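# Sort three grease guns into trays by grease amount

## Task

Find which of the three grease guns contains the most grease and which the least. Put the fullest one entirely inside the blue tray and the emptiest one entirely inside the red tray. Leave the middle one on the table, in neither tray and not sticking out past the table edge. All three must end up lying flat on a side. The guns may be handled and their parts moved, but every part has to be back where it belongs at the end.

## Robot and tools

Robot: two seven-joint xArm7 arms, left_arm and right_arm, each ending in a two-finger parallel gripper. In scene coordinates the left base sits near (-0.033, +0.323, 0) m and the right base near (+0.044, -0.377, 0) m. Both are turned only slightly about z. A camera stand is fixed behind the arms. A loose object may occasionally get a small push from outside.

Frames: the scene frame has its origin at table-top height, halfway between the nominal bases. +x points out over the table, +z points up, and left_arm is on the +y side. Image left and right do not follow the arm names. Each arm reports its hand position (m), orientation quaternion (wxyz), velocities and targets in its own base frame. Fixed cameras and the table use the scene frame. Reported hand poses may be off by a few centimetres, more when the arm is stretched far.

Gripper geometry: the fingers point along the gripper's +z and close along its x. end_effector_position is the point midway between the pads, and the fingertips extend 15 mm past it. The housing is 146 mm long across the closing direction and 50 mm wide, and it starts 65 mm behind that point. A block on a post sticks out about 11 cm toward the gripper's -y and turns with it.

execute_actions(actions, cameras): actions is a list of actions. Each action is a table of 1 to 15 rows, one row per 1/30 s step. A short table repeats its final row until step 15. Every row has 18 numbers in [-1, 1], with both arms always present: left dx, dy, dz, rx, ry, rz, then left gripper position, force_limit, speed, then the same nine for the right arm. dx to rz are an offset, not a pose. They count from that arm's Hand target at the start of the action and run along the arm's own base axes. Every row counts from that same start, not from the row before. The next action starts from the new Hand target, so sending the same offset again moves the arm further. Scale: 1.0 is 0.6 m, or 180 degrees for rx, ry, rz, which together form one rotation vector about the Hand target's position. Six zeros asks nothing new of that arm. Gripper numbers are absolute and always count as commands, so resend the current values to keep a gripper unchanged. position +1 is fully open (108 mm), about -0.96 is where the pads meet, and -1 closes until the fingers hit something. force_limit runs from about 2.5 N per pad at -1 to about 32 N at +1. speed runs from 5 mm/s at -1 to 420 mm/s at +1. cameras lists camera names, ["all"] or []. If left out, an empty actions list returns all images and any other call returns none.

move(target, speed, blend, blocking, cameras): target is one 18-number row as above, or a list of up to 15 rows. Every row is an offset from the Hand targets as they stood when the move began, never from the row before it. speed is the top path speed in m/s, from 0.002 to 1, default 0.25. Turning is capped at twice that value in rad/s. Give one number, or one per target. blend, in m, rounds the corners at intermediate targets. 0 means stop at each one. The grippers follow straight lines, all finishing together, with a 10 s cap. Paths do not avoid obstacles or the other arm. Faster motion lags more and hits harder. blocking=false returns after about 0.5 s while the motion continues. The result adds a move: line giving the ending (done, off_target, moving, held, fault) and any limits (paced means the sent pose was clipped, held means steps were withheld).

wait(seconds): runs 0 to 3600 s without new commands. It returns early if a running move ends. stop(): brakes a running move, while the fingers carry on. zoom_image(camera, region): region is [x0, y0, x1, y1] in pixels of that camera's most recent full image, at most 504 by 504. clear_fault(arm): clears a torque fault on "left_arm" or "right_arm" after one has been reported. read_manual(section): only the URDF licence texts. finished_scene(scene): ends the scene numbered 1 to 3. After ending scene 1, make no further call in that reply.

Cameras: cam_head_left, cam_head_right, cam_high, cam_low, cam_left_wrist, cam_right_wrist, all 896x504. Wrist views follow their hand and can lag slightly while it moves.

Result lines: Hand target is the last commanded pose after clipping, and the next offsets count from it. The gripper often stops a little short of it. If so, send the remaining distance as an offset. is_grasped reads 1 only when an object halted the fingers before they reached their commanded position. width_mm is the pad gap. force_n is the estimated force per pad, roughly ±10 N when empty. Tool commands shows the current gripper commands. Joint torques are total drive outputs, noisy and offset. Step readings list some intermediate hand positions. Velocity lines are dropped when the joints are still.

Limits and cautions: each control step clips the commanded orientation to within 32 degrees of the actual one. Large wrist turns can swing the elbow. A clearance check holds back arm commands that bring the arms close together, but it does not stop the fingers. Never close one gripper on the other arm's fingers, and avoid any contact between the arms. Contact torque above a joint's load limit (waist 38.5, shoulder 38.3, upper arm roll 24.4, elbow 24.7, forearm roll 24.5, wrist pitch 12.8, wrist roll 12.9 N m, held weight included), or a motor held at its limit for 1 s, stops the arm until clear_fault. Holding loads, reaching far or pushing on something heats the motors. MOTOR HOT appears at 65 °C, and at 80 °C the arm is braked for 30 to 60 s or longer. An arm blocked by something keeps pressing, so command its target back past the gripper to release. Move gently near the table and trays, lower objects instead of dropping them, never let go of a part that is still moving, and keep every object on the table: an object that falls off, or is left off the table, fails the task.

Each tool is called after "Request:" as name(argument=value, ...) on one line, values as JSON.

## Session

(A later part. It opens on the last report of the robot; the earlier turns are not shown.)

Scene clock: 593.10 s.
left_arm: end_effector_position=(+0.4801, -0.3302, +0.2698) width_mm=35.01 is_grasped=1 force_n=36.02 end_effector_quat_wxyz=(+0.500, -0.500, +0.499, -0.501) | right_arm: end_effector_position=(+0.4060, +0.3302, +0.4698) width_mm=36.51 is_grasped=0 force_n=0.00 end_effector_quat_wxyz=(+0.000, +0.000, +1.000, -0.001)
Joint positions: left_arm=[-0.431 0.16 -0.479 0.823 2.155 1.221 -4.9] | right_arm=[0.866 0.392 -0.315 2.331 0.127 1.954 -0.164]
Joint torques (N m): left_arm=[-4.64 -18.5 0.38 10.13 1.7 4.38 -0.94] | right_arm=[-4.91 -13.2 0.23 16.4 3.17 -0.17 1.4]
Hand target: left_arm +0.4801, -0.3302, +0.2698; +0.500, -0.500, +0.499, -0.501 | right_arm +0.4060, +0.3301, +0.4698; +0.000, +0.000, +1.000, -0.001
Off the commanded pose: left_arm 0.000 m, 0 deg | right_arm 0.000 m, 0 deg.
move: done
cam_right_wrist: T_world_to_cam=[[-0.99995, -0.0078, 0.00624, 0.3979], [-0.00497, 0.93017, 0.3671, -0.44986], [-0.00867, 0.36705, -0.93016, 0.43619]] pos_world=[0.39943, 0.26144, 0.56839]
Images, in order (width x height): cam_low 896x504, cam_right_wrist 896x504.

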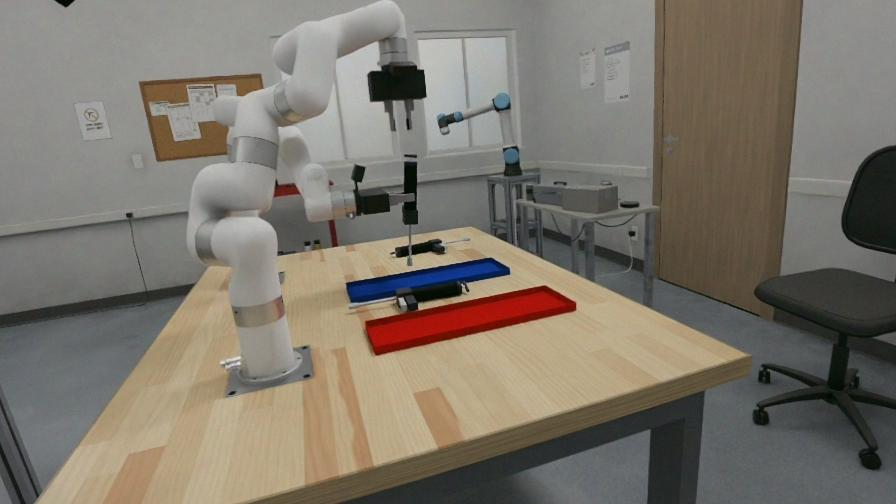

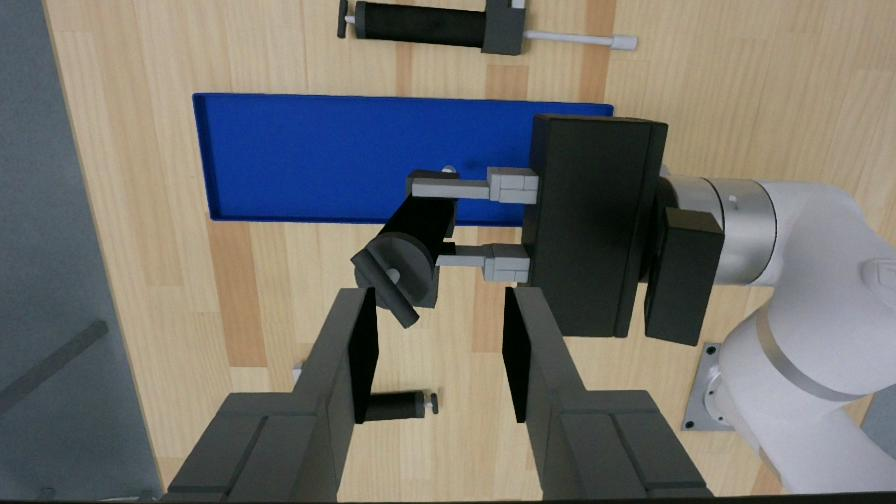

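Request:
move(target=[0,0,0,0,0,0,-1,0.8,-0.85,0.0433,0.044,-0.1,0,0,0.211,-0.3,-1,-0.6], speed=0.1, cameras=["cam_right_wrist","cam_low"])

Request:
zoom_image(camera="cam_low", region=[340, 50, 500, 270])

Scene clock: 615.53 s.
left_arm: end_effector_position=(+0.4801, -0.3302, +0.2698) width_mm=35.01 is_grasped=1 force_n=36.02 end_effector_quat_wxyz=(+0.500, -0.500, +0.499, -0.501) | right_arm: end_effector_position=(+0.4320, +0.3565, +0.4098) width_mm=36.51 is_grasped=0 force_n=0.00 end_effector_quat_wxyz=(+0.000, -0.325, +0.946, +0.000)
Joint positions: left_arm=[-0.431 0.16 -0.479 0.823 2.155 1.221 -4.9] | right_arm=[0.834 0.407 -0.226 2.164 0.09 1.765 -0.805]
Joint torques (N m): left_arm=[-4.85 -18.85 0.18 10.36 1.75 4.36 -1.1] | right_arm=[-4.89 -15.23 0.92 9.55 -2.86 -3.5 -1.68]
Hand target: left_arm +0.4801, -0.3302, +0.2698; +0.500, -0.500, +0.499, -0.501 | right_arm +0.4320, +0.3565, +0.4098; +0.000, -0.325, +0.946, +0.000
Off the commanded pose: left_arm 0.000 m, 0 deg | right_arm 0.000 m, 0 deg.
move: done
cam_right_wrist: T_world_to_cam=[[-0.7834, -0.62149, 0.00628, 0.54969], [-0.5763, 0.73015, 0.36709, -0.13404], [-0.23273, 0.28396, -0.93016, 0.49737]] pos_world=[0.46913, 0.29826, 0.50839]
Images, in order (width x height): cam_low 896x504, cam_right_wrist 896x504.

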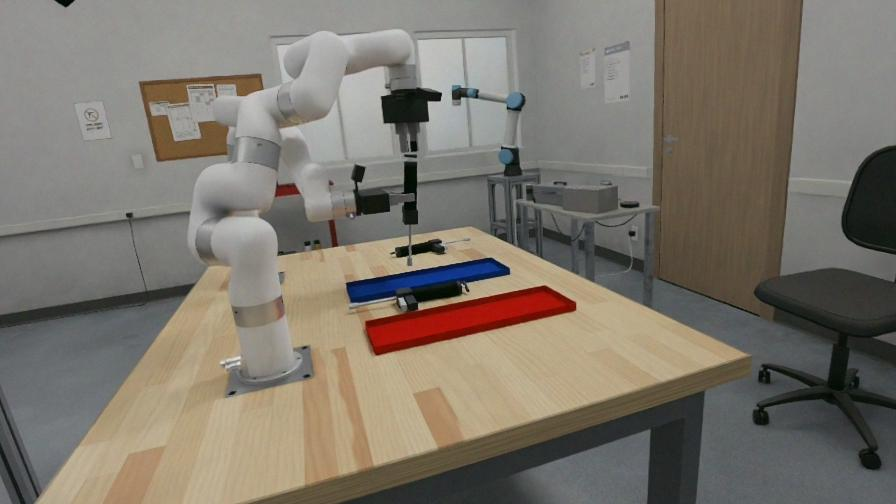

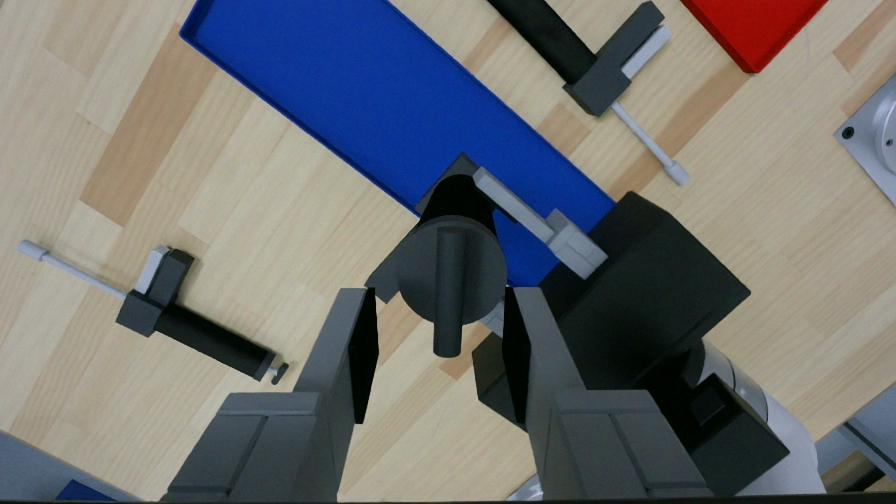

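Scaled by 2.291 from the camera's image (finer frame: 1280x720).

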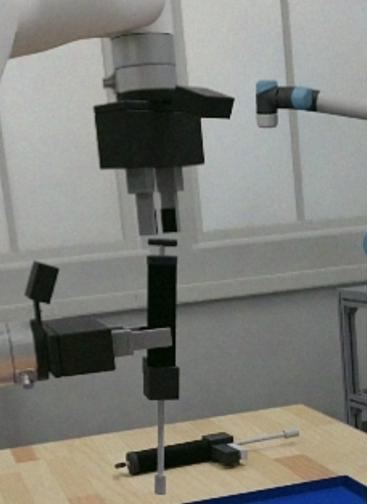

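Request:
move(target=[0,0,0,0,0,0,-1,0.8,-0.85,0.0038,-0.0128,-0.025,0,0,0,-0.3,-1,-0.6], speed=0.05, cameras=["cam_right_wrist","cam_low"])

Request:
zoom_image(camera="cam_low", region=[340, 50, 500, 270])

Scene clock: 629.43 s.
left_arm: end_effector_position=(+0.4801, -0.3302, +0.2698) width_mm=35.01 is_grasped=1 force_n=36.02 end_effector_quat_wxyz=(+0.500, -0.500, +0.499, -0.501) | right_arm: end_effector_position=(+0.4343, +0.3489, +0.3948) width_mm=36.51 is_grasped=0 force_n=0.00 end_effector_quat_wxyz=(+0.000, -0.325, +0.946, +0.000)
Joint positions: left_arm=[-0.431 0.16 -0.479 0.823 2.155 1.221 -4.9] | right_arm=[0.837 0.36 -0.23 2.048 0.08 1.696 -0.816]
Joint torques (N m): left_arm=[-4.94 -18.8 0.23 10.24 1.56 4.34 -1.06] | right_arm=[3.81 -32.03 -3.22 9.82 -2.82 -3.6 -1.64]
Hand target: left_arm +0.4801, -0.3302, +0.2698; +0.500, -0.500, +0.499, -0.501 | right_arm +0.4343, +0.3489, +0.3948; +0.000, -0.325, +0.946, +0.000
Off the commanded pose: left_arm 0.000 m, 0 deg | right_arm 0.000 m, 0 deg.
move: done
cam_right_wrist: T_world_to_cam=[[-0.78342, -0.62147, 0.00621, 0.54683], [-0.57632, 0.73017, 0.36704, -0.12155], [-0.23263, 0.28397, -0.93019, 0.48611]] pos_world=[0.47143, 0.29056, 0.49339]
Images, in order (width x height): cam_low 896x504, cam_right_wrist 896x504.

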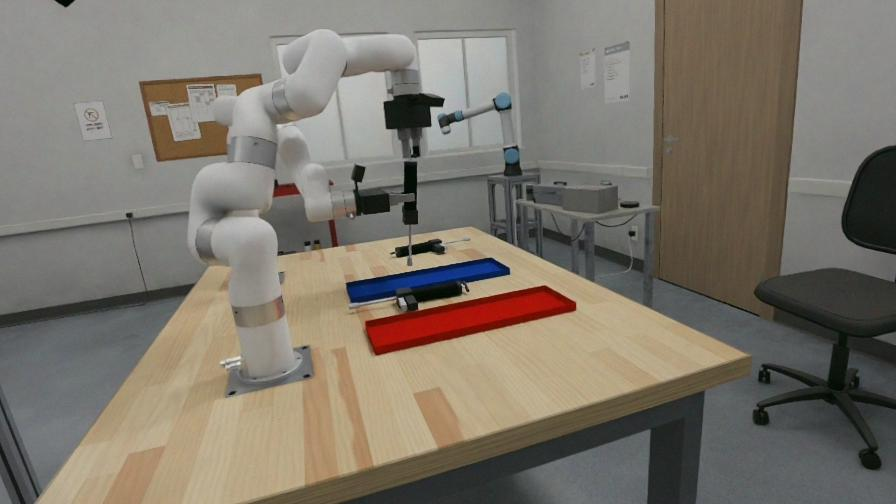

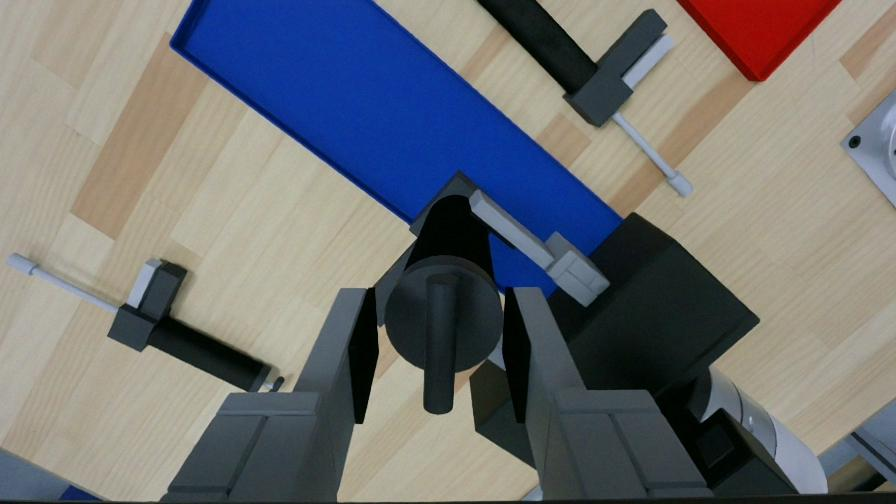

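Scaled by 2.291 from the camera's image (finer frame: 1280x720).

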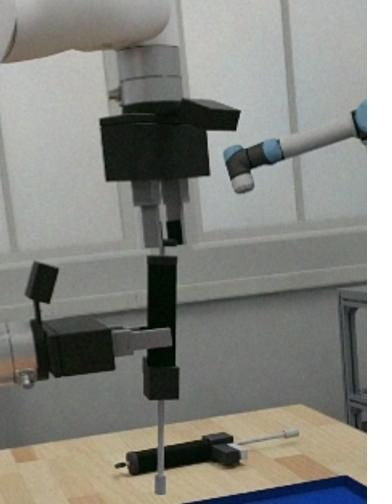

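Request:
move(target=[[0,0,0,0,0,0,-1,0.8,-0.85,0,0,-0.004,0,0,0,-0.3,-1,-0.6],[0,0,0,0,0,0,-1,0.8,-0.85,0,0,-0.004,0,0,0,-1,0.3,-0.85]], speed=0.05, cameras=["cam_right_wrist"])

Scene clock: 637.57 s.
left_arm: end_effector_position=(+0.4801, -0.3302, +0.2698) width_mm=35.01 is_grasped=1 force_n=36.04 end_effector_quat_wxyz=(+0.500, -0.500, +0.499, -0.501) | right_arm: end_effector_position=(+0.4343, +0.3489, +0.3924) width_mm=8.29 is_grasped=1 force_n=25.99 end_effector_quat_wxyz=(+0.000, -0.325, +0.946, +0.000)
Joint positions: left_arm=[-0.431 0.16 -0.479 0.823 2.155 1.221 -4.9] | right_arm=[0.839 0.355 -0.23 2.034 0.079 1.687 -0.816]
Joint torques (N m): left_arm=[-4.71 -19.24 -0.19 10.29 1.49 4.06 -0.87] | right_arm=[3.25 -31.77 -2.95 10.17 -2.69 -2.95 0.97]
Hand target: left_arm +0.4801, -0.3302, +0.2698; +0.500, -0.500, +0.499, -0.501 | right_arm +0.4343, +0.3489, +0.3924; +0.000, -0.325, +0.946, +0.000
Off the commanded pose: left_arm 0.000 m, 0 deg | right_arm 0.000 m, 0 deg.
move: done
cam_right_wrist: T_world_to_cam=[[-0.78342, -0.62147, 0.00621, 0.54685], [-0.57632, 0.73017, 0.36704, -0.12067], [-0.23263, 0.28397, -0.93019, 0.48387]] pos_world=[0.47143, 0.29056, 0.49099]

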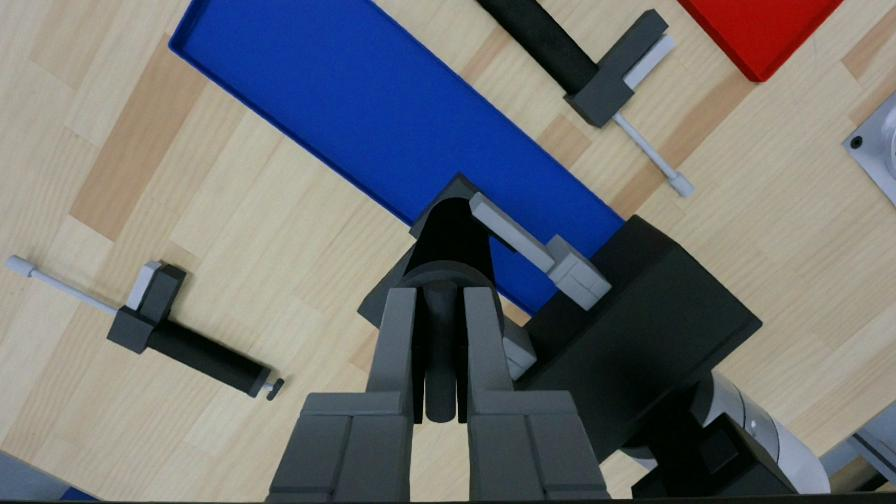

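Request:
move(target=[0,0,0,0,0,0,-1,0.8,-0.85,0,0,0.025,0,0,0,-1,0.3,-0.85], speed=0.02)

Request:
move(target=[0,0,0,0,0,0,-1,0.8,-0.85,0,0,0.025,0,0,0,-1,0.3,-0.85], speed=0.02, cameras=["cam_low"])

Request:
zoom_image(camera="cam_low", region=[340, 50, 500, 270])

Scene clock: 644.57 s.
left_arm: end_effector_position=(+0.4801, -0.3302, +0.2698) width_mm=35.01 is_grasped=1 force_n=35.42 end_effector_quat_wxyz=(+0.500, -0.500, +0.499, -0.501) | right_arm: end_effector_position=(+0.4343, +0.3489, +0.4074) width_mm=8.29 is_grasped=1 force_n=26.00 end_effector_quat_wxyz=(+0.000, -0.325, +0.946, +0.000)
Joint positions: left_arm=[-0.431 0.16 -0.479 0.823 2.155 1.221 -4.9] | right_arm=[0.829 0.385 -0.23 2.123 0.086 1.746 -0.817]
Joint torques (N m): left_arm=[-4.06 -21.13 -1.38 10.22 1.33 0.55 0.44] | right_arm=[-2.47 -15.47 -1.53 19.05 4.01 -0.22 -1.74]
Hand target: left_arm +0.4801, -0.3302, +0.2698; +0.500, -0.500, +0.499, -0.501 | right_arm +0.4343, +0.3489, +0.4074; +0.000, -0.325, +0.946, +0.000
Off the commanded pose: left_arm 0.000 m, 0 deg | right_arm 0.000 m, 0 deg.
move: done

Scene clock: 645.63 s.
left_arm: end_effector_position=(+0.4801, -0.3302, +0.2698) width_mm=35.01 is_grasped=1 force_n=35.45 end_effector_quat_wxyz=(+0.500, -0.500, +0.499, -0.501) | right_arm: end_effector_position=(+0.4343, +0.3489, +0.4224) width_mm=8.29 is_grasped=1 force_n=26.00 end_effector_quat_wxyz=(+0.000, -0.325, +0.946, +0.000)
Joint positions: left_arm=[-0.431 0.16 -0.479 0.823 2.155 1.221 -4.9] | right_arm=[0.816 0.424 -0.23 2.229 0.096 1.814 -0.819]
Joint torques (N m): left_arm=[-3.36 -21.95 -0.6 10.28 1.53 0.58 0.46] | right_arm=[-2.54 -15.84 1.65 18.65 4.21 -0.08 -1.64]
Hand target: left_arm +0.4801, -0.3302, +0.2698; +0.500, -0.500, +0.499, -0.501 | right_arm +0.4343, +0.3489, +0.4224; +0.000, -0.325, +0.946, +0.000
Off the commanded pose: left_arm 0.000 m, 0 deg | right_arm 0.000 m, 0 deg.
move: done

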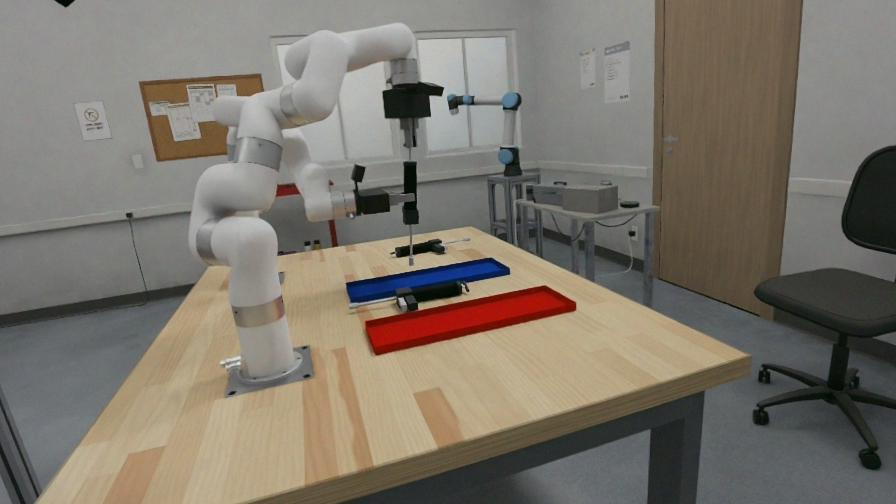

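Scaled by 2.291 from the camera's image (finer frame: 1280x720).

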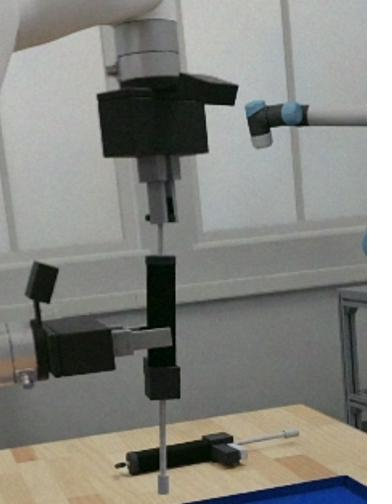

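Request:
move(target=[0,0,0,0,0,0,-1,0.8,-0.85,0,0,0.025,0,0,0,-1,0.3,-0.85], speed=0.02)

Request:
move(target=[0,0,0,0,0,0,-1,0.8,-0.85,0,0,0.025,0,0,0,-1,0.3,-0.85], speed=0.02, cameras=["cam_low"])

Request:
zoom_image(camera="cam_low", region=[340, 50, 500, 270])

Scene clock: 652.43 s.
left_arm: end_effector_position=(+0.4801, -0.3302, +0.2699) width_mm=35.01 is_grasped=1 force_n=35.19 end_effector_quat_wxyz=(+0.500, -0.500, +0.499, -0.501) | right_arm: end_effector_position=(+0.4343, +0.3489, +0.4374) width_mm=8.29 is_grasped=1 force_n=25.98 end_effector_quat_wxyz=(+0.000, -0.325, +0.946, +0.000)
Joint positions: left_arm=[-0.431 0.16 -0.479 0.823 2.155 1.221 -4.9] | right_arm=[0.796 0.48 -0.228 2.367 0.109 1.895 -0.819]
Joint torques (N m): left_arm=[-1.4 -20.8 -0.29 5.41 1.26 0.36 0.37] | right_arm=[-3.89 -22.88 0.8 24.45 3.73 -1.39 0.36]
Hand target: left_arm +0.4801, -0.3302, +0.2698; +0.500, -0.500, +0.499, -0.501 | right_arm +0.4343, +0.3489, +0.4374; +0.000, -0.325, +0.946, +0.000
Off the commanded pose: left_arm 0.000 m, 0 deg | right_arm 0.000 m, 0 deg.
move: done

Scene clock: 653.67 s.
left_arm: end_effector_position=(+0.4801, -0.3302, +0.2699) width_mm=35.01 is_grasped=1 force_n=35.17 end_effector_quat_wxyz=(+0.500, -0.500, +0.499, -0.501) | right_arm: end_effector_position=(+0.4342, +0.3488, +0.4524) width_mm=8.29 is_grasped=1 force_n=26.02 end_effector_quat_wxyz=(+0.001, -0.325, +0.946, +0.000)
Joint positions: left_arm=[-0.431 0.16 -0.479 0.823 2.155 1.221 -4.9] | right_arm=[0.757 0.59 -0.219 2.603 0.133 2.02 -0.815]
Joint torques (N m): left_arm=[-2.52 -10.15 -0.8 3.9 1.07 -0.23 0.13] | right_arm=[-3.94 -24.46 0.9 23.74 3.72 -1.64 0.9]
Hand target: left_arm +0.4801, -0.3302, +0.2698; +0.500, -0.500, +0.499, -0.501 | right_arm +0.4343, +0.3489, +0.4524; +0.000, -0.325, +0.946, +0.000
Off the commanded pose: left_arm 0.000 m, 0 deg | right_arm 0.000 m, 0 deg.
move: done

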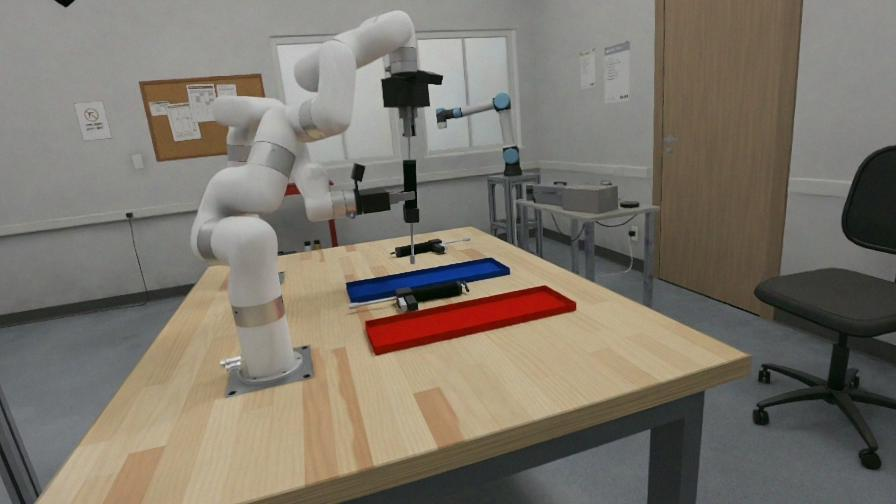

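Scaled by 2.291 from the camera's image (finer frame: 1280x720).

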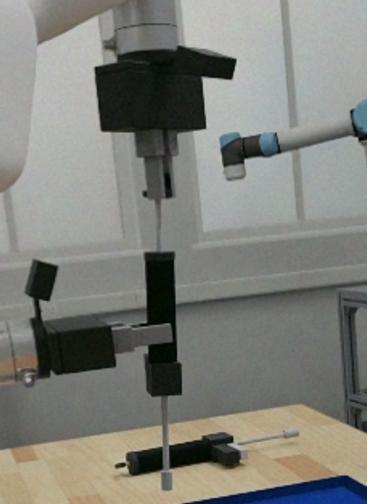

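Request:
move(target=[0,0,0,0,0,0,-1,0.8,-0.85,0,0,-0.085,0,0,0,-1,0.3,-0.85], speed=0.03)

Request:
move(target=[0,0,0,0,0,0,-1,0.8,-0.85,0,0,-0.007,0,0,0,-1,0.3,-0.85], speed=0.02, cameras=["cam_low"])

Request:
zoom_image(camera="cam_low", region=[340, 50, 500, 270])

Scene clock: 667.03 s.
left_arm: end_effector_position=(+0.4801, -0.3302, +0.2698) width_mm=35.01 is_grasped=1 force_n=36.43 end_effector_quat_wxyz=(+0.500, -0.500, +0.499, -0.501) | right_arm: end_effector_position=(+0.4343, +0.3489, +0.4014) width_mm=8.29 is_grasped=1 force_n=25.93 end_effector_quat_wxyz=(+0.000, -0.325, +0.946, +0.000)
Joint positions: left_arm=[-0.431 0.16 -0.479 0.823 2.155 1.221 -4.9] | right_arm=[0.834 0.372 -0.232 2.086 0.083 1.722 -0.817]
Joint torques (N m): left_arm=[-1.71 -43.82 -0.31 17.33 -0.14 4.81 -0.25] | right_arm=[3.55 -31.67 -4.46 9.34 -3.79 -3.53 1.06]
Hand target: left_arm +0.4801, -0.3302, +0.2698; +0.500, -0.500, +0.499, -0.501 | right_arm +0.4343, +0.3489, +0.4014; +0.000, -0.325, +0.946, +0.000
Off the commanded pose: left_arm 0.000 m, 0 deg | right_arm 0.000 m, 0 deg.
move: done

Scene clock: 667.53 s.
left_arm: end_effector_position=(+0.4801, -0.3302, +0.2698) width_mm=35.01 is_grasped=1 force_n=36.28 end_effector_quat_wxyz=(+0.500, -0.500, +0.499, -0.501) | right_arm: end_effector_position=(+0.4343, +0.3489, +0.3972) width_mm=8.29 is_grasped=1 force_n=25.93 end_effector_quat_wxyz=(+0.000, -0.325, +0.946, +0.000)
Joint positions: left_arm=[-0.431 0.16 -0.479 0.823 2.155 1.221 -4.9] | right_arm=[0.837 0.364 -0.232 2.061 0.081 1.705 -0.817]
Joint torques (N m): left_arm=[-0.74 -43.84 -0.01 16.93 0.13 4.75 -0.28] | right_arm=[3.31 -30.98 -4.15 9.46 -3.91 -3.89 0.91]
Hand target: left_arm +0.4801, -0.3302, +0.2698; +0.500, -0.500, +0.499, -0.501 | right_arm +0.4343, +0.3489, +0.3972; +0.000, -0.325, +0.946, +0.000
Off the commanded pose: left_arm 0.000 m, 0 deg | right_arm 0.000 m, 0 deg.
move: done

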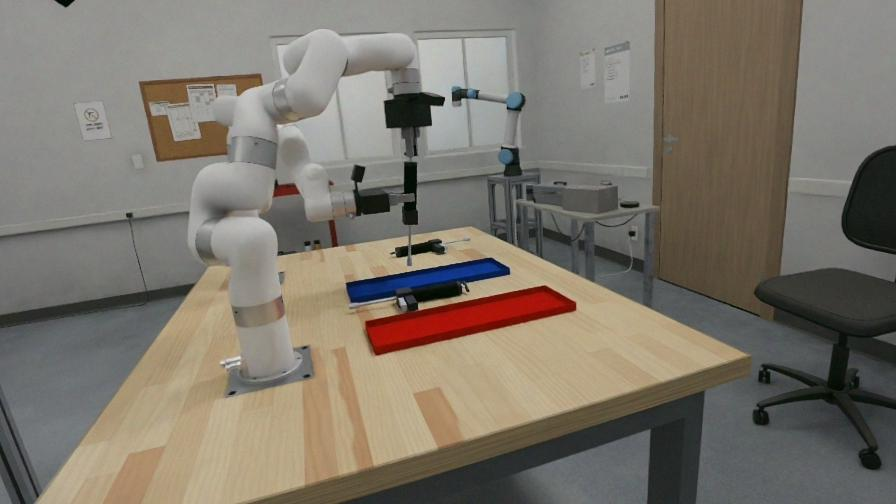

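Scaled by 2.291 from the camera's image (finer frame: 1280x720).

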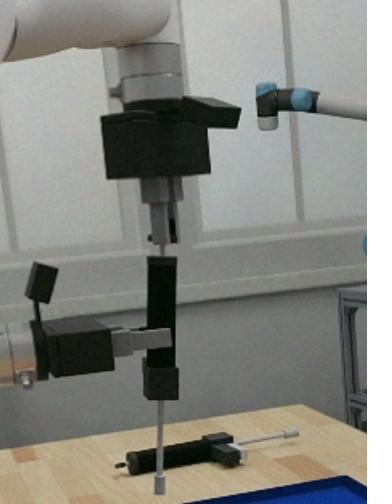

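Request:
move(target=[0,0,0,0,0,0,-1,0.8,-0.85,0,0,-0.0075,0,0,0,-1,0.3,-0.85], speed=0.02, cameras=["cam_low","cam_right_wrist"])

Request:
zoom_image(camera="cam_low", region=[370, 100, 450, 210])

Scene clock: 678.03 s.
left_arm: end_effector_position=(+0.4801, -0.3302, +0.2698) width_mm=35.01 is_grasped=1 force_n=36.14 end_effector_quat_wxyz=(+0.500, -0.500, +0.499, -0.501) | right_arm: end_effector_position=(+0.4343, +0.3489, +0.3927) width_mm=8.29 is_grasped=1 force_n=25.93 end_effector_quat_wxyz=(+0.000, -0.325, +0.946, +0.000)
Joint positions: left_arm=[-0.431 0.16 -0.479 0.823 2.155 1.221 -4.9] | right_arm=[0.84 0.356 -0.232 2.036 0.08 1.688 -0.816]
Joint torques (N m): left_arm=[2.52 -43.08 -0.26 16.17 0.7 3.98 -0.78] | right_arm=[3.5 -30.95 -3.36 9.77 -3.81 -3.88 0.94]
Hand target: left_arm +0.4801, -0.3302, +0.2698; +0.500, -0.500, +0.499, -0.501 | right_arm +0.4343, +0.3489, +0.3927; +0.000, -0.325, +0.946, +0.000
Off the commanded pose: left_arm 0.000 m, 0 deg | right_arm 0.000 m, 0 deg.
move: done
cam_right_wrist: T_world_to_cam=[[-0.78342, -0.62147, 0.00621, 0.54685], [-0.57632, 0.73017, 0.36704, -0.12078], [-0.23263, 0.28397, -0.93019, 0.48415]] pos_world=[0.47143, 0.29056, 0.49129]

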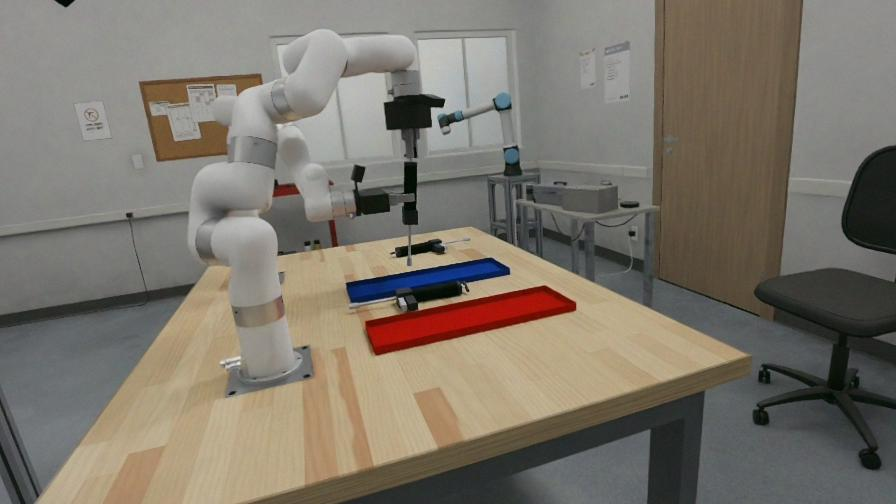

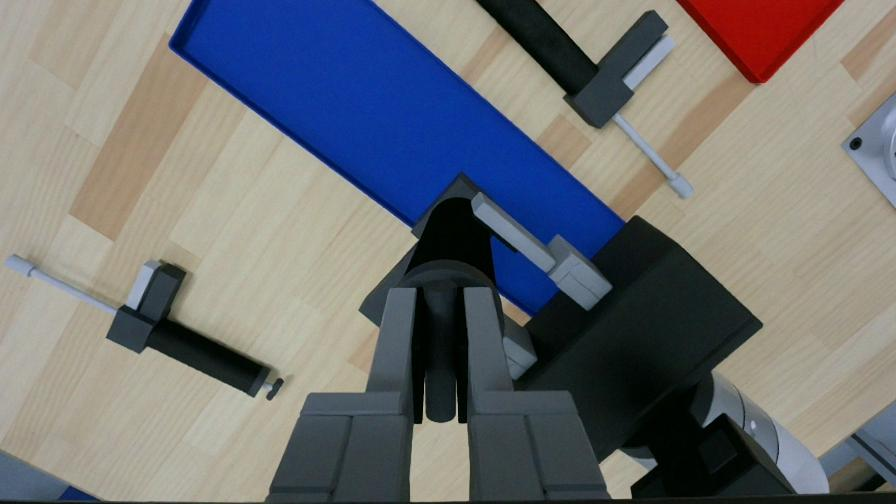

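Scaled by 4.582 from the camera's image (finer frame: 1280x720).

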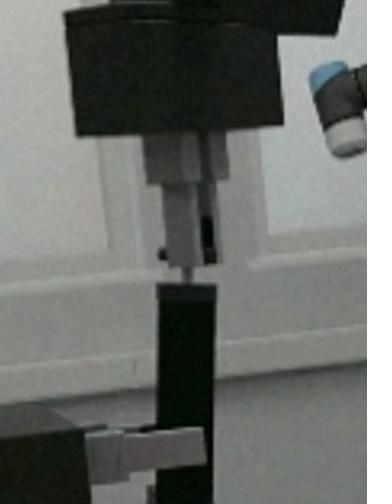

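Request:
move(target=[0,0,0,0,0,0,-1,0.8,-0.85,0,0,0.05,0,0,0,-1,0.3,-0.85], speed=0.03)

Request:
move(target=[0,0,0,0,0,0,-1,0.8,-0.85,0,0,0.0083,0,0,0,-1,0.3,-0.85], speed=0.02)

Request:
move(target=[0,0,0,0,0,0,-1,0.8,-0.85,0,0,0.0083,0,0,0,-1,0.3,-0.85], speed=0.02)

Request:
move(target=[0,0,0,0,0,0,-1,0.8,-0.85,0,0,0.0083,0,0,0,-1,0.3,-0.85], speed=0.02, cameras=["cam_low"])

Request:
zoom_image(camera="cam_low", region=[340, 50, 500, 270])

Scene clock: 699.43 s.
left_arm: end_effector_position=(+0.4801, -0.3302, +0.2699) width_mm=35.01 is_grasped=1 force_n=35.68 end_effector_quat_wxyz=(+0.500, -0.500, +0.499, -0.501) | right_arm: end_effector_position=(+0.4343, +0.3489, +0.4227) width_mm=8.29 is_grasped=1 force_n=25.94 end_effector_quat_wxyz=(+0.000, -0.325, +0.946, +0.000)
Joint positions: left_arm=[-0.431 0.16 -0.479 0.823 2.155 1.221 -4.9] | right_arm=[0.817 0.425 -0.232 2.232 0.097 1.815 -0.819]
Joint torques (N m): left_arm=[-2.05 -19.49 -2.46 11.07 0.81 2.22 -0.87] | right_arm=[-3.8 -15.74 1.23 18.62 3.92 -0.19 -0.76]
Hand target: left_arm +0.4801, -0.3302, +0.2698; +0.500, -0.500, +0.499, -0.501 | right_arm +0.4343, +0.3489, +0.4227; +0.000, -0.325, +0.946, +0.000
Off the commanded pose: left_arm 0.000 m, 0 deg | right_arm 0.000 m, 0 deg.
move: done

Scene clock: 700.03 s.
left_arm: end_effector_position=(+0.4801, -0.3302, +0.2698) width_mm=35.01 is_grasped=1 force_n=35.59 end_effector_quat_wxyz=(+0.500, -0.500, +0.499, -0.501) | right_arm: end_effector_position=(+0.4343, +0.3489, +0.4277) width_mm=8.29 is_grasped=1 force_n=25.94 end_effector_quat_wxyz=(+0.000, -0.325, +0.946, +0.000)
Joint positions: left_arm=[-0.431 0.16 -0.479 0.823 2.155 1.221 -4.9] | right_arm=[0.811 0.441 -0.231 2.273 0.101 1.84 -0.82]
Joint torques (N m): left_arm=[-2.21 -19.23 -2.83 9.48 0.82 2.13 -0.69] | right_arm=[-3.56 -15.4 1.37 18.46 3.93 -0.01 -1.18]
Hand target: left_arm +0.4801, -0.3302, +0.2698; +0.500, -0.500, +0.499, -0.501 | right_arm +0.4343, +0.3489, +0.4277; +0.000, -0.325, +0.946, +0.000
Off the commanded pose: left_arm 0.000 m, 0 deg | right_arm 0.000 m, 0 deg.
move: done

Scene clock: 700.63 s.
left_arm: end_effector_position=(+0.4801, -0.3302, +0.2698) width_mm=35.01 is_grasped=1 force_n=35.51 end_effector_quat_wxyz=(+0.500, -0.500, +0.499, -0.501) | right_arm: end_effector_position=(+0.4343, +0.3489, +0.4326) width_mm=8.29 is_grasped=1 force_n=25.96 end_effector_quat_wxyz=(+0.000, -0.325, +0.946, -0.001)
Joint positions: left_arm=[-0.431 0.16 -0.479 0.823 2.155 1.221 -4.9] | right_arm=[0.805 0.46 -0.23 2.318 0.105 1.867 -0.82]
Joint torques (N m): left_arm=[-2.59 -18.7 -2.74 9.74 0.86 1.74 -0.65] | right_arm=[-4.03 -19.01 0.88 21.27 3.56 -0.82 -1.65]
Hand target: left_arm +0.4801, -0.3302, +0.2698; +0.500, -0.500, +0.499, -0.501 | right_arm +0.4343, +0.3489, +0.4327; +0.000, -0.325, +0.946, +0.000
Off the commanded pose: left_arm 0.000 m, 0 deg | right_arm 0.000 m, 0 deg.
move: done

Scene clock: 701.23 s.
left_arm: end_effector_position=(+0.4801, -0.3302, +0.2699) width_mm=35.01 is_grasped=1 force_n=35.31 end_effector_quat_wxyz=(+0.500, -0.500, +0.499, -0.501) | right_arm: end_effector_position=(+0.4343, +0.3489, +0.4376) width_mm=8.29 is_grasped=1 force_n=25.98 end_effector_quat_wxyz=(+0.000, -0.325, +0.946, +0.000)
Joint positions: left_arm=[-0.431 0.16 -0.479 0.823 2.155 1.222 -4.9] | right_arm=[0.797 0.482 -0.229 2.369 0.11 1.896 -0.82]
Joint torques (N m): left_arm=[-1.55 -18.56 -2.58 5.97 0.43 -0.61 -0.63] | right_arm=[-4.46 -23.03 0.67 24.66 3.55 -1.51 0.48]
Hand target: left_arm +0.4801, -0.3302, +0.2698; +0.500, -0.500, +0.499, -0.501 | right_arm +0.4343, +0.3489, +0.4376; +0.000, -0.325, +0.946, +0.000
Off the commanded pose: left_arm 0.000 m, 0 deg | right_arm 0.000 m, 0 deg.
move: done

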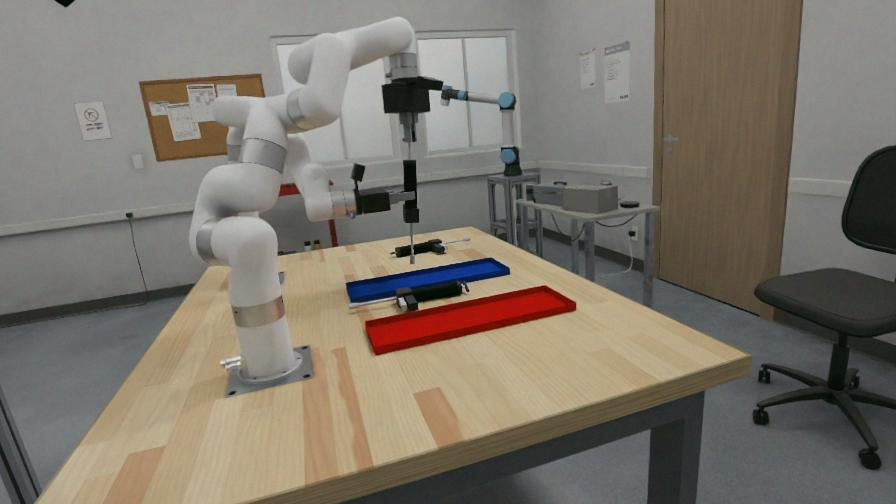

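Scaled by 2.291 from the camera's image (finer frame: 1280x720).

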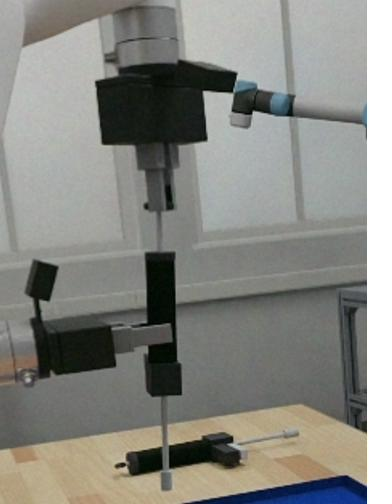

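Request:
move(target=[[0,0,0,0,0,0,-1,0.8,-0.85,0,0,-0.0617,0,0,0,-1,0.3,-0.85],[0,0,0,0,0,0,-1,0.8,-0.85,0,0,-0.0755,0,0,0,-0.3,-1,-0.6],[0,0,0,0,0,0,-1,0.8,-0.85,0,0,0.1,0,0,0,-0.3,-1,-0.6]], speed=[0.04,0.015,0.1], cameras=["cam_low","cam_right_wrist","cam_left_wrist"])

Request:
zoom_image(camera="cam_low", region=[340, 50, 500, 270])

Scene clock: 733.53 s.
left_arm: end_effector_position=(+0.4801, -0.3302, +0.2698) width_mm=35.01 is_grasped=1 force_n=35.75 end_effector_quat_wxyz=(+0.500, -0.500, +0.499, -0.501) | right_arm: end_effector_position=(+0.4337, +0.3484, +0.4970) width_mm=36.49 is_grasped=0 force_n=0.00 end_effector_quat_wxyz=(+0.058, -0.325, +0.944, +0.020)
Joint positions: left_arm=[-0.431 0.16 -0.479 0.823 2.155 1.221 -4.9] | right_arm=[0.74 0.575 -0.203 2.707 0.134 2.015 -0.807]
Joint torques (N m): left_arm=[3.51 -40.66 -0.67 12.44 4.73 0.66 0.15] | right_arm=[-4.85 -32.69 1.2 7.98 -2.74 -3.87 1.72]
Hand target: left_arm +0.4801, -0.3302, +0.2698; +0.500, -0.500, +0.499, -0.501 | right_arm +0.4343, +0.3489, +0.4976; +0.000, -0.325, +0.946, +0.000
Off the commanded pose: left_arm 0.000 m, 0 deg | right_arm 0.001 m, 7 deg.
elbow stopped short (right arm): the move would have taken joint 4 (elbow) straighter than the controller allows.
elbow read too straight (right arm): the controller reads joint 4 (elbow) straighter than it allows; while it does, the hand can move without a command.
move: off_target (right_arm)
cam_left_wrist: T_world_to_cam=[[0.02264, -0.99974, -0.00312, -0.34067], [-0.38511, -0.00584, -0.92285, 0.45863], [0.92259, 0.02209, -0.38514, -0.21387]] pos_world=[0.38165, -0.33317, 0.33982]
cam_right_wrist: T_world_to_cam=[[-0.77805, -0.61739, -0.11606, 0.60252], [-0.61152, 0.70206, 0.36489, -0.133], [-0.1438, 0.35488, -0.92379, 0.51465]] pos_world=[0.46146, 0.28272, 0.59389]
Images, in order (width x height): cam_low 896x504, cam_left_wrist 896x504, cam_right_wrist 896x504.

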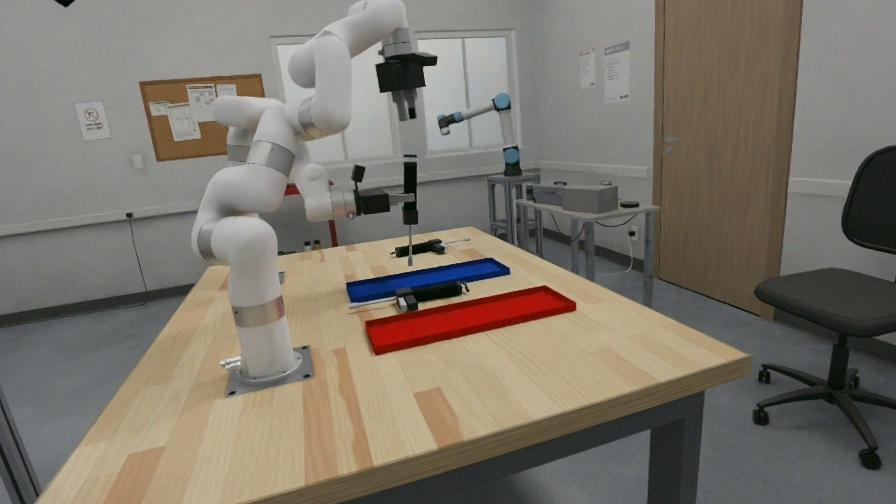

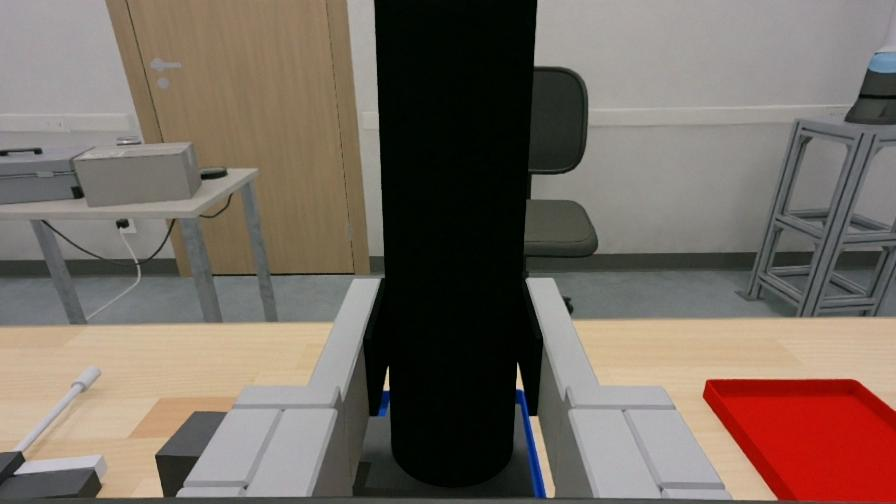

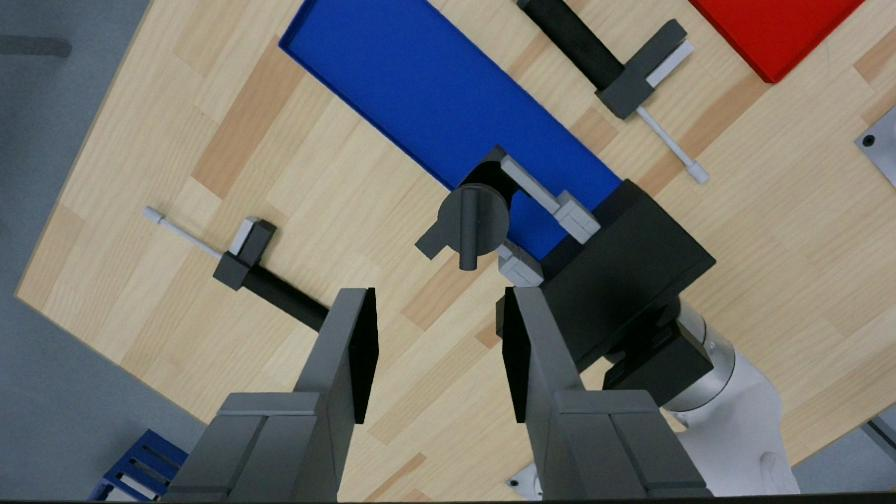

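Scaled by 2.291 from the camera's image (finer frame: 1280x720).

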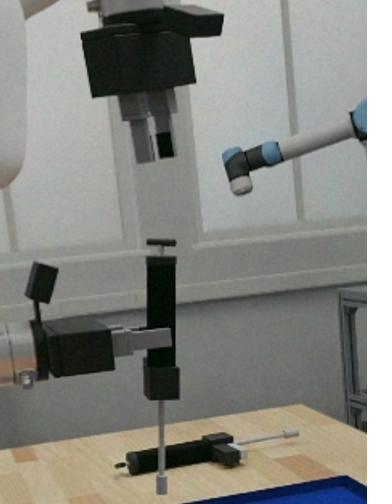

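Request:
move(target=[[-0.0265,0.242,-0.18,-0.0458,0.4987,0.0458,-1,0.8,-0.85,0.093,-0.2065,-0.496,0,0,0.269,0.1,-1,-0.6],[-0.0265,0.242,-0.396,-0.0458,0.4987,0.0458,-0.12,-1,-0.6,0.093,-0.2065,-0.496,0,0,0.269,0.1,-1,-0.6],[-0.0265,0.242,-0.2,-0.0458,0.4987,0.0458,-0.12,-1,-0.6,0.093,-0.2065,-0.496,0,0,0.269,0.1,-1,-0.6]], speed=[0.3,0.06,0.2], cameras=["cam_high","cam_right_wrist","cam_left_wrist"])

Scene clock: 754.47 s.
left_arm: end_effector_position=(+0.4642, -0.1850, +0.1498) width_mm=46.40 is_grasped=0 force_n=0.00 end_effector_quat_wxyz=(-0.001, +0.769, -0.639, +0.000) | right_arm: end_effector_position=(+0.4901, +0.2250, +0.2000) width_mm=58.51 is_grasped=0 force_n=0.00 end_effector_quat_wxyz=(-0.001, +0.684, -0.729, +0.000)
Joint positions: left_arm=[-0.161 0.188 -0.229 1.097 0.055 0.913 -2.96] | right_arm=[0.631 0.256 -0.223 1.34 0.063 1.09 -1.906]
Joint torques (N m): left_arm=[5.21 -41.28 -2.82 15.92 -2.19 0.29 0.75] | right_arm=[0.05 -13.58 1.09 10.5 -0.43 -3.49 0.41]
Hand target: left_arm +0.4642, -0.1850, +0.1498; -0.001, +0.769, -0.639, +0.000 | right_arm +0.4901, +0.2250, +0.2000; -0.001, +0.684, -0.729, +0.000
Off the commanded pose: left_arm 0.000 m, 0 deg | right_arm 0.000 m, 0 deg.
move: done
cam_left_wrist: T_world_to_cam=[[0.17909, -0.98357, -0.02277, -0.26218], [-0.90605, -0.17391, 0.38578, 0.35735], [-0.3834, -0.04846, -0.92231, 0.425]] pos_world=[0.53367, -0.17513, 0.24815]
cam_right_wrist: T_world_to_cam=[[-0.05507, -0.99846, 0.00623, 0.2426], [-0.92864, 0.05351, 0.36711, 0.39738], [-0.36687, 0.01443, -0.93016, 0.47947]] pos_world=[0.55829, 0.21404, 0.29859]
Images, in order (width x height): cam_high 896x504, cam_left_wrist 896x504, cam_right_wrist 896x504.

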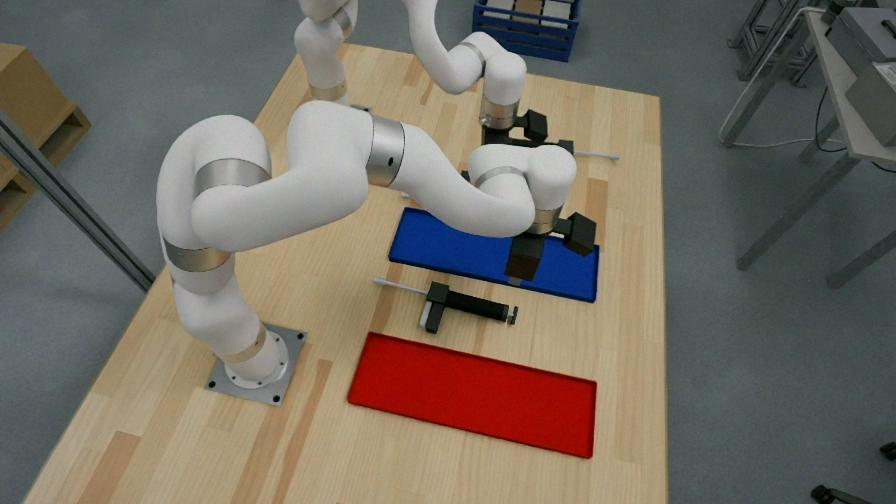

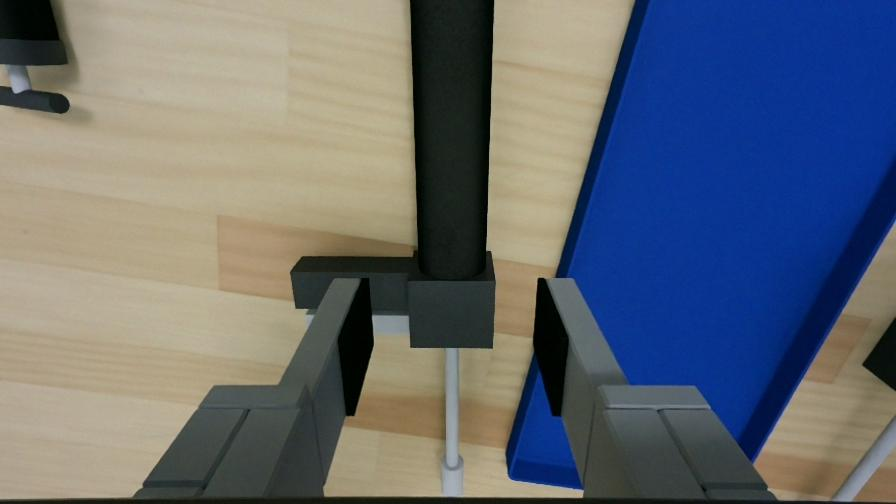

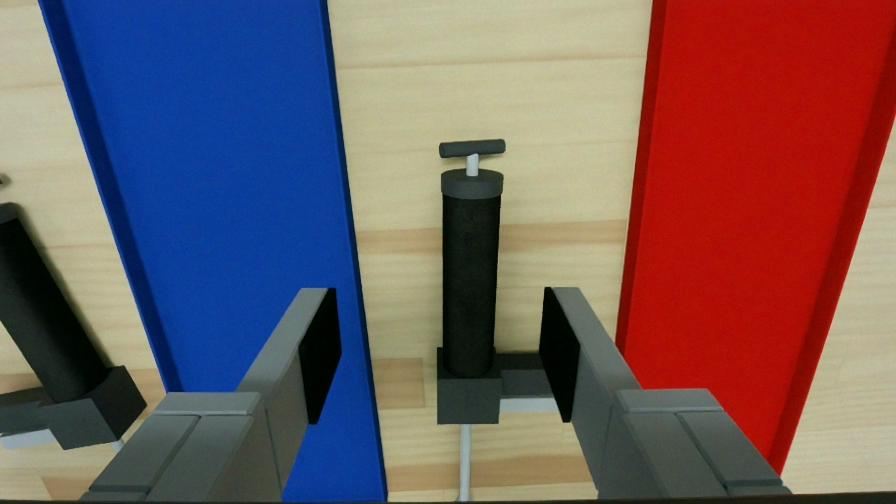

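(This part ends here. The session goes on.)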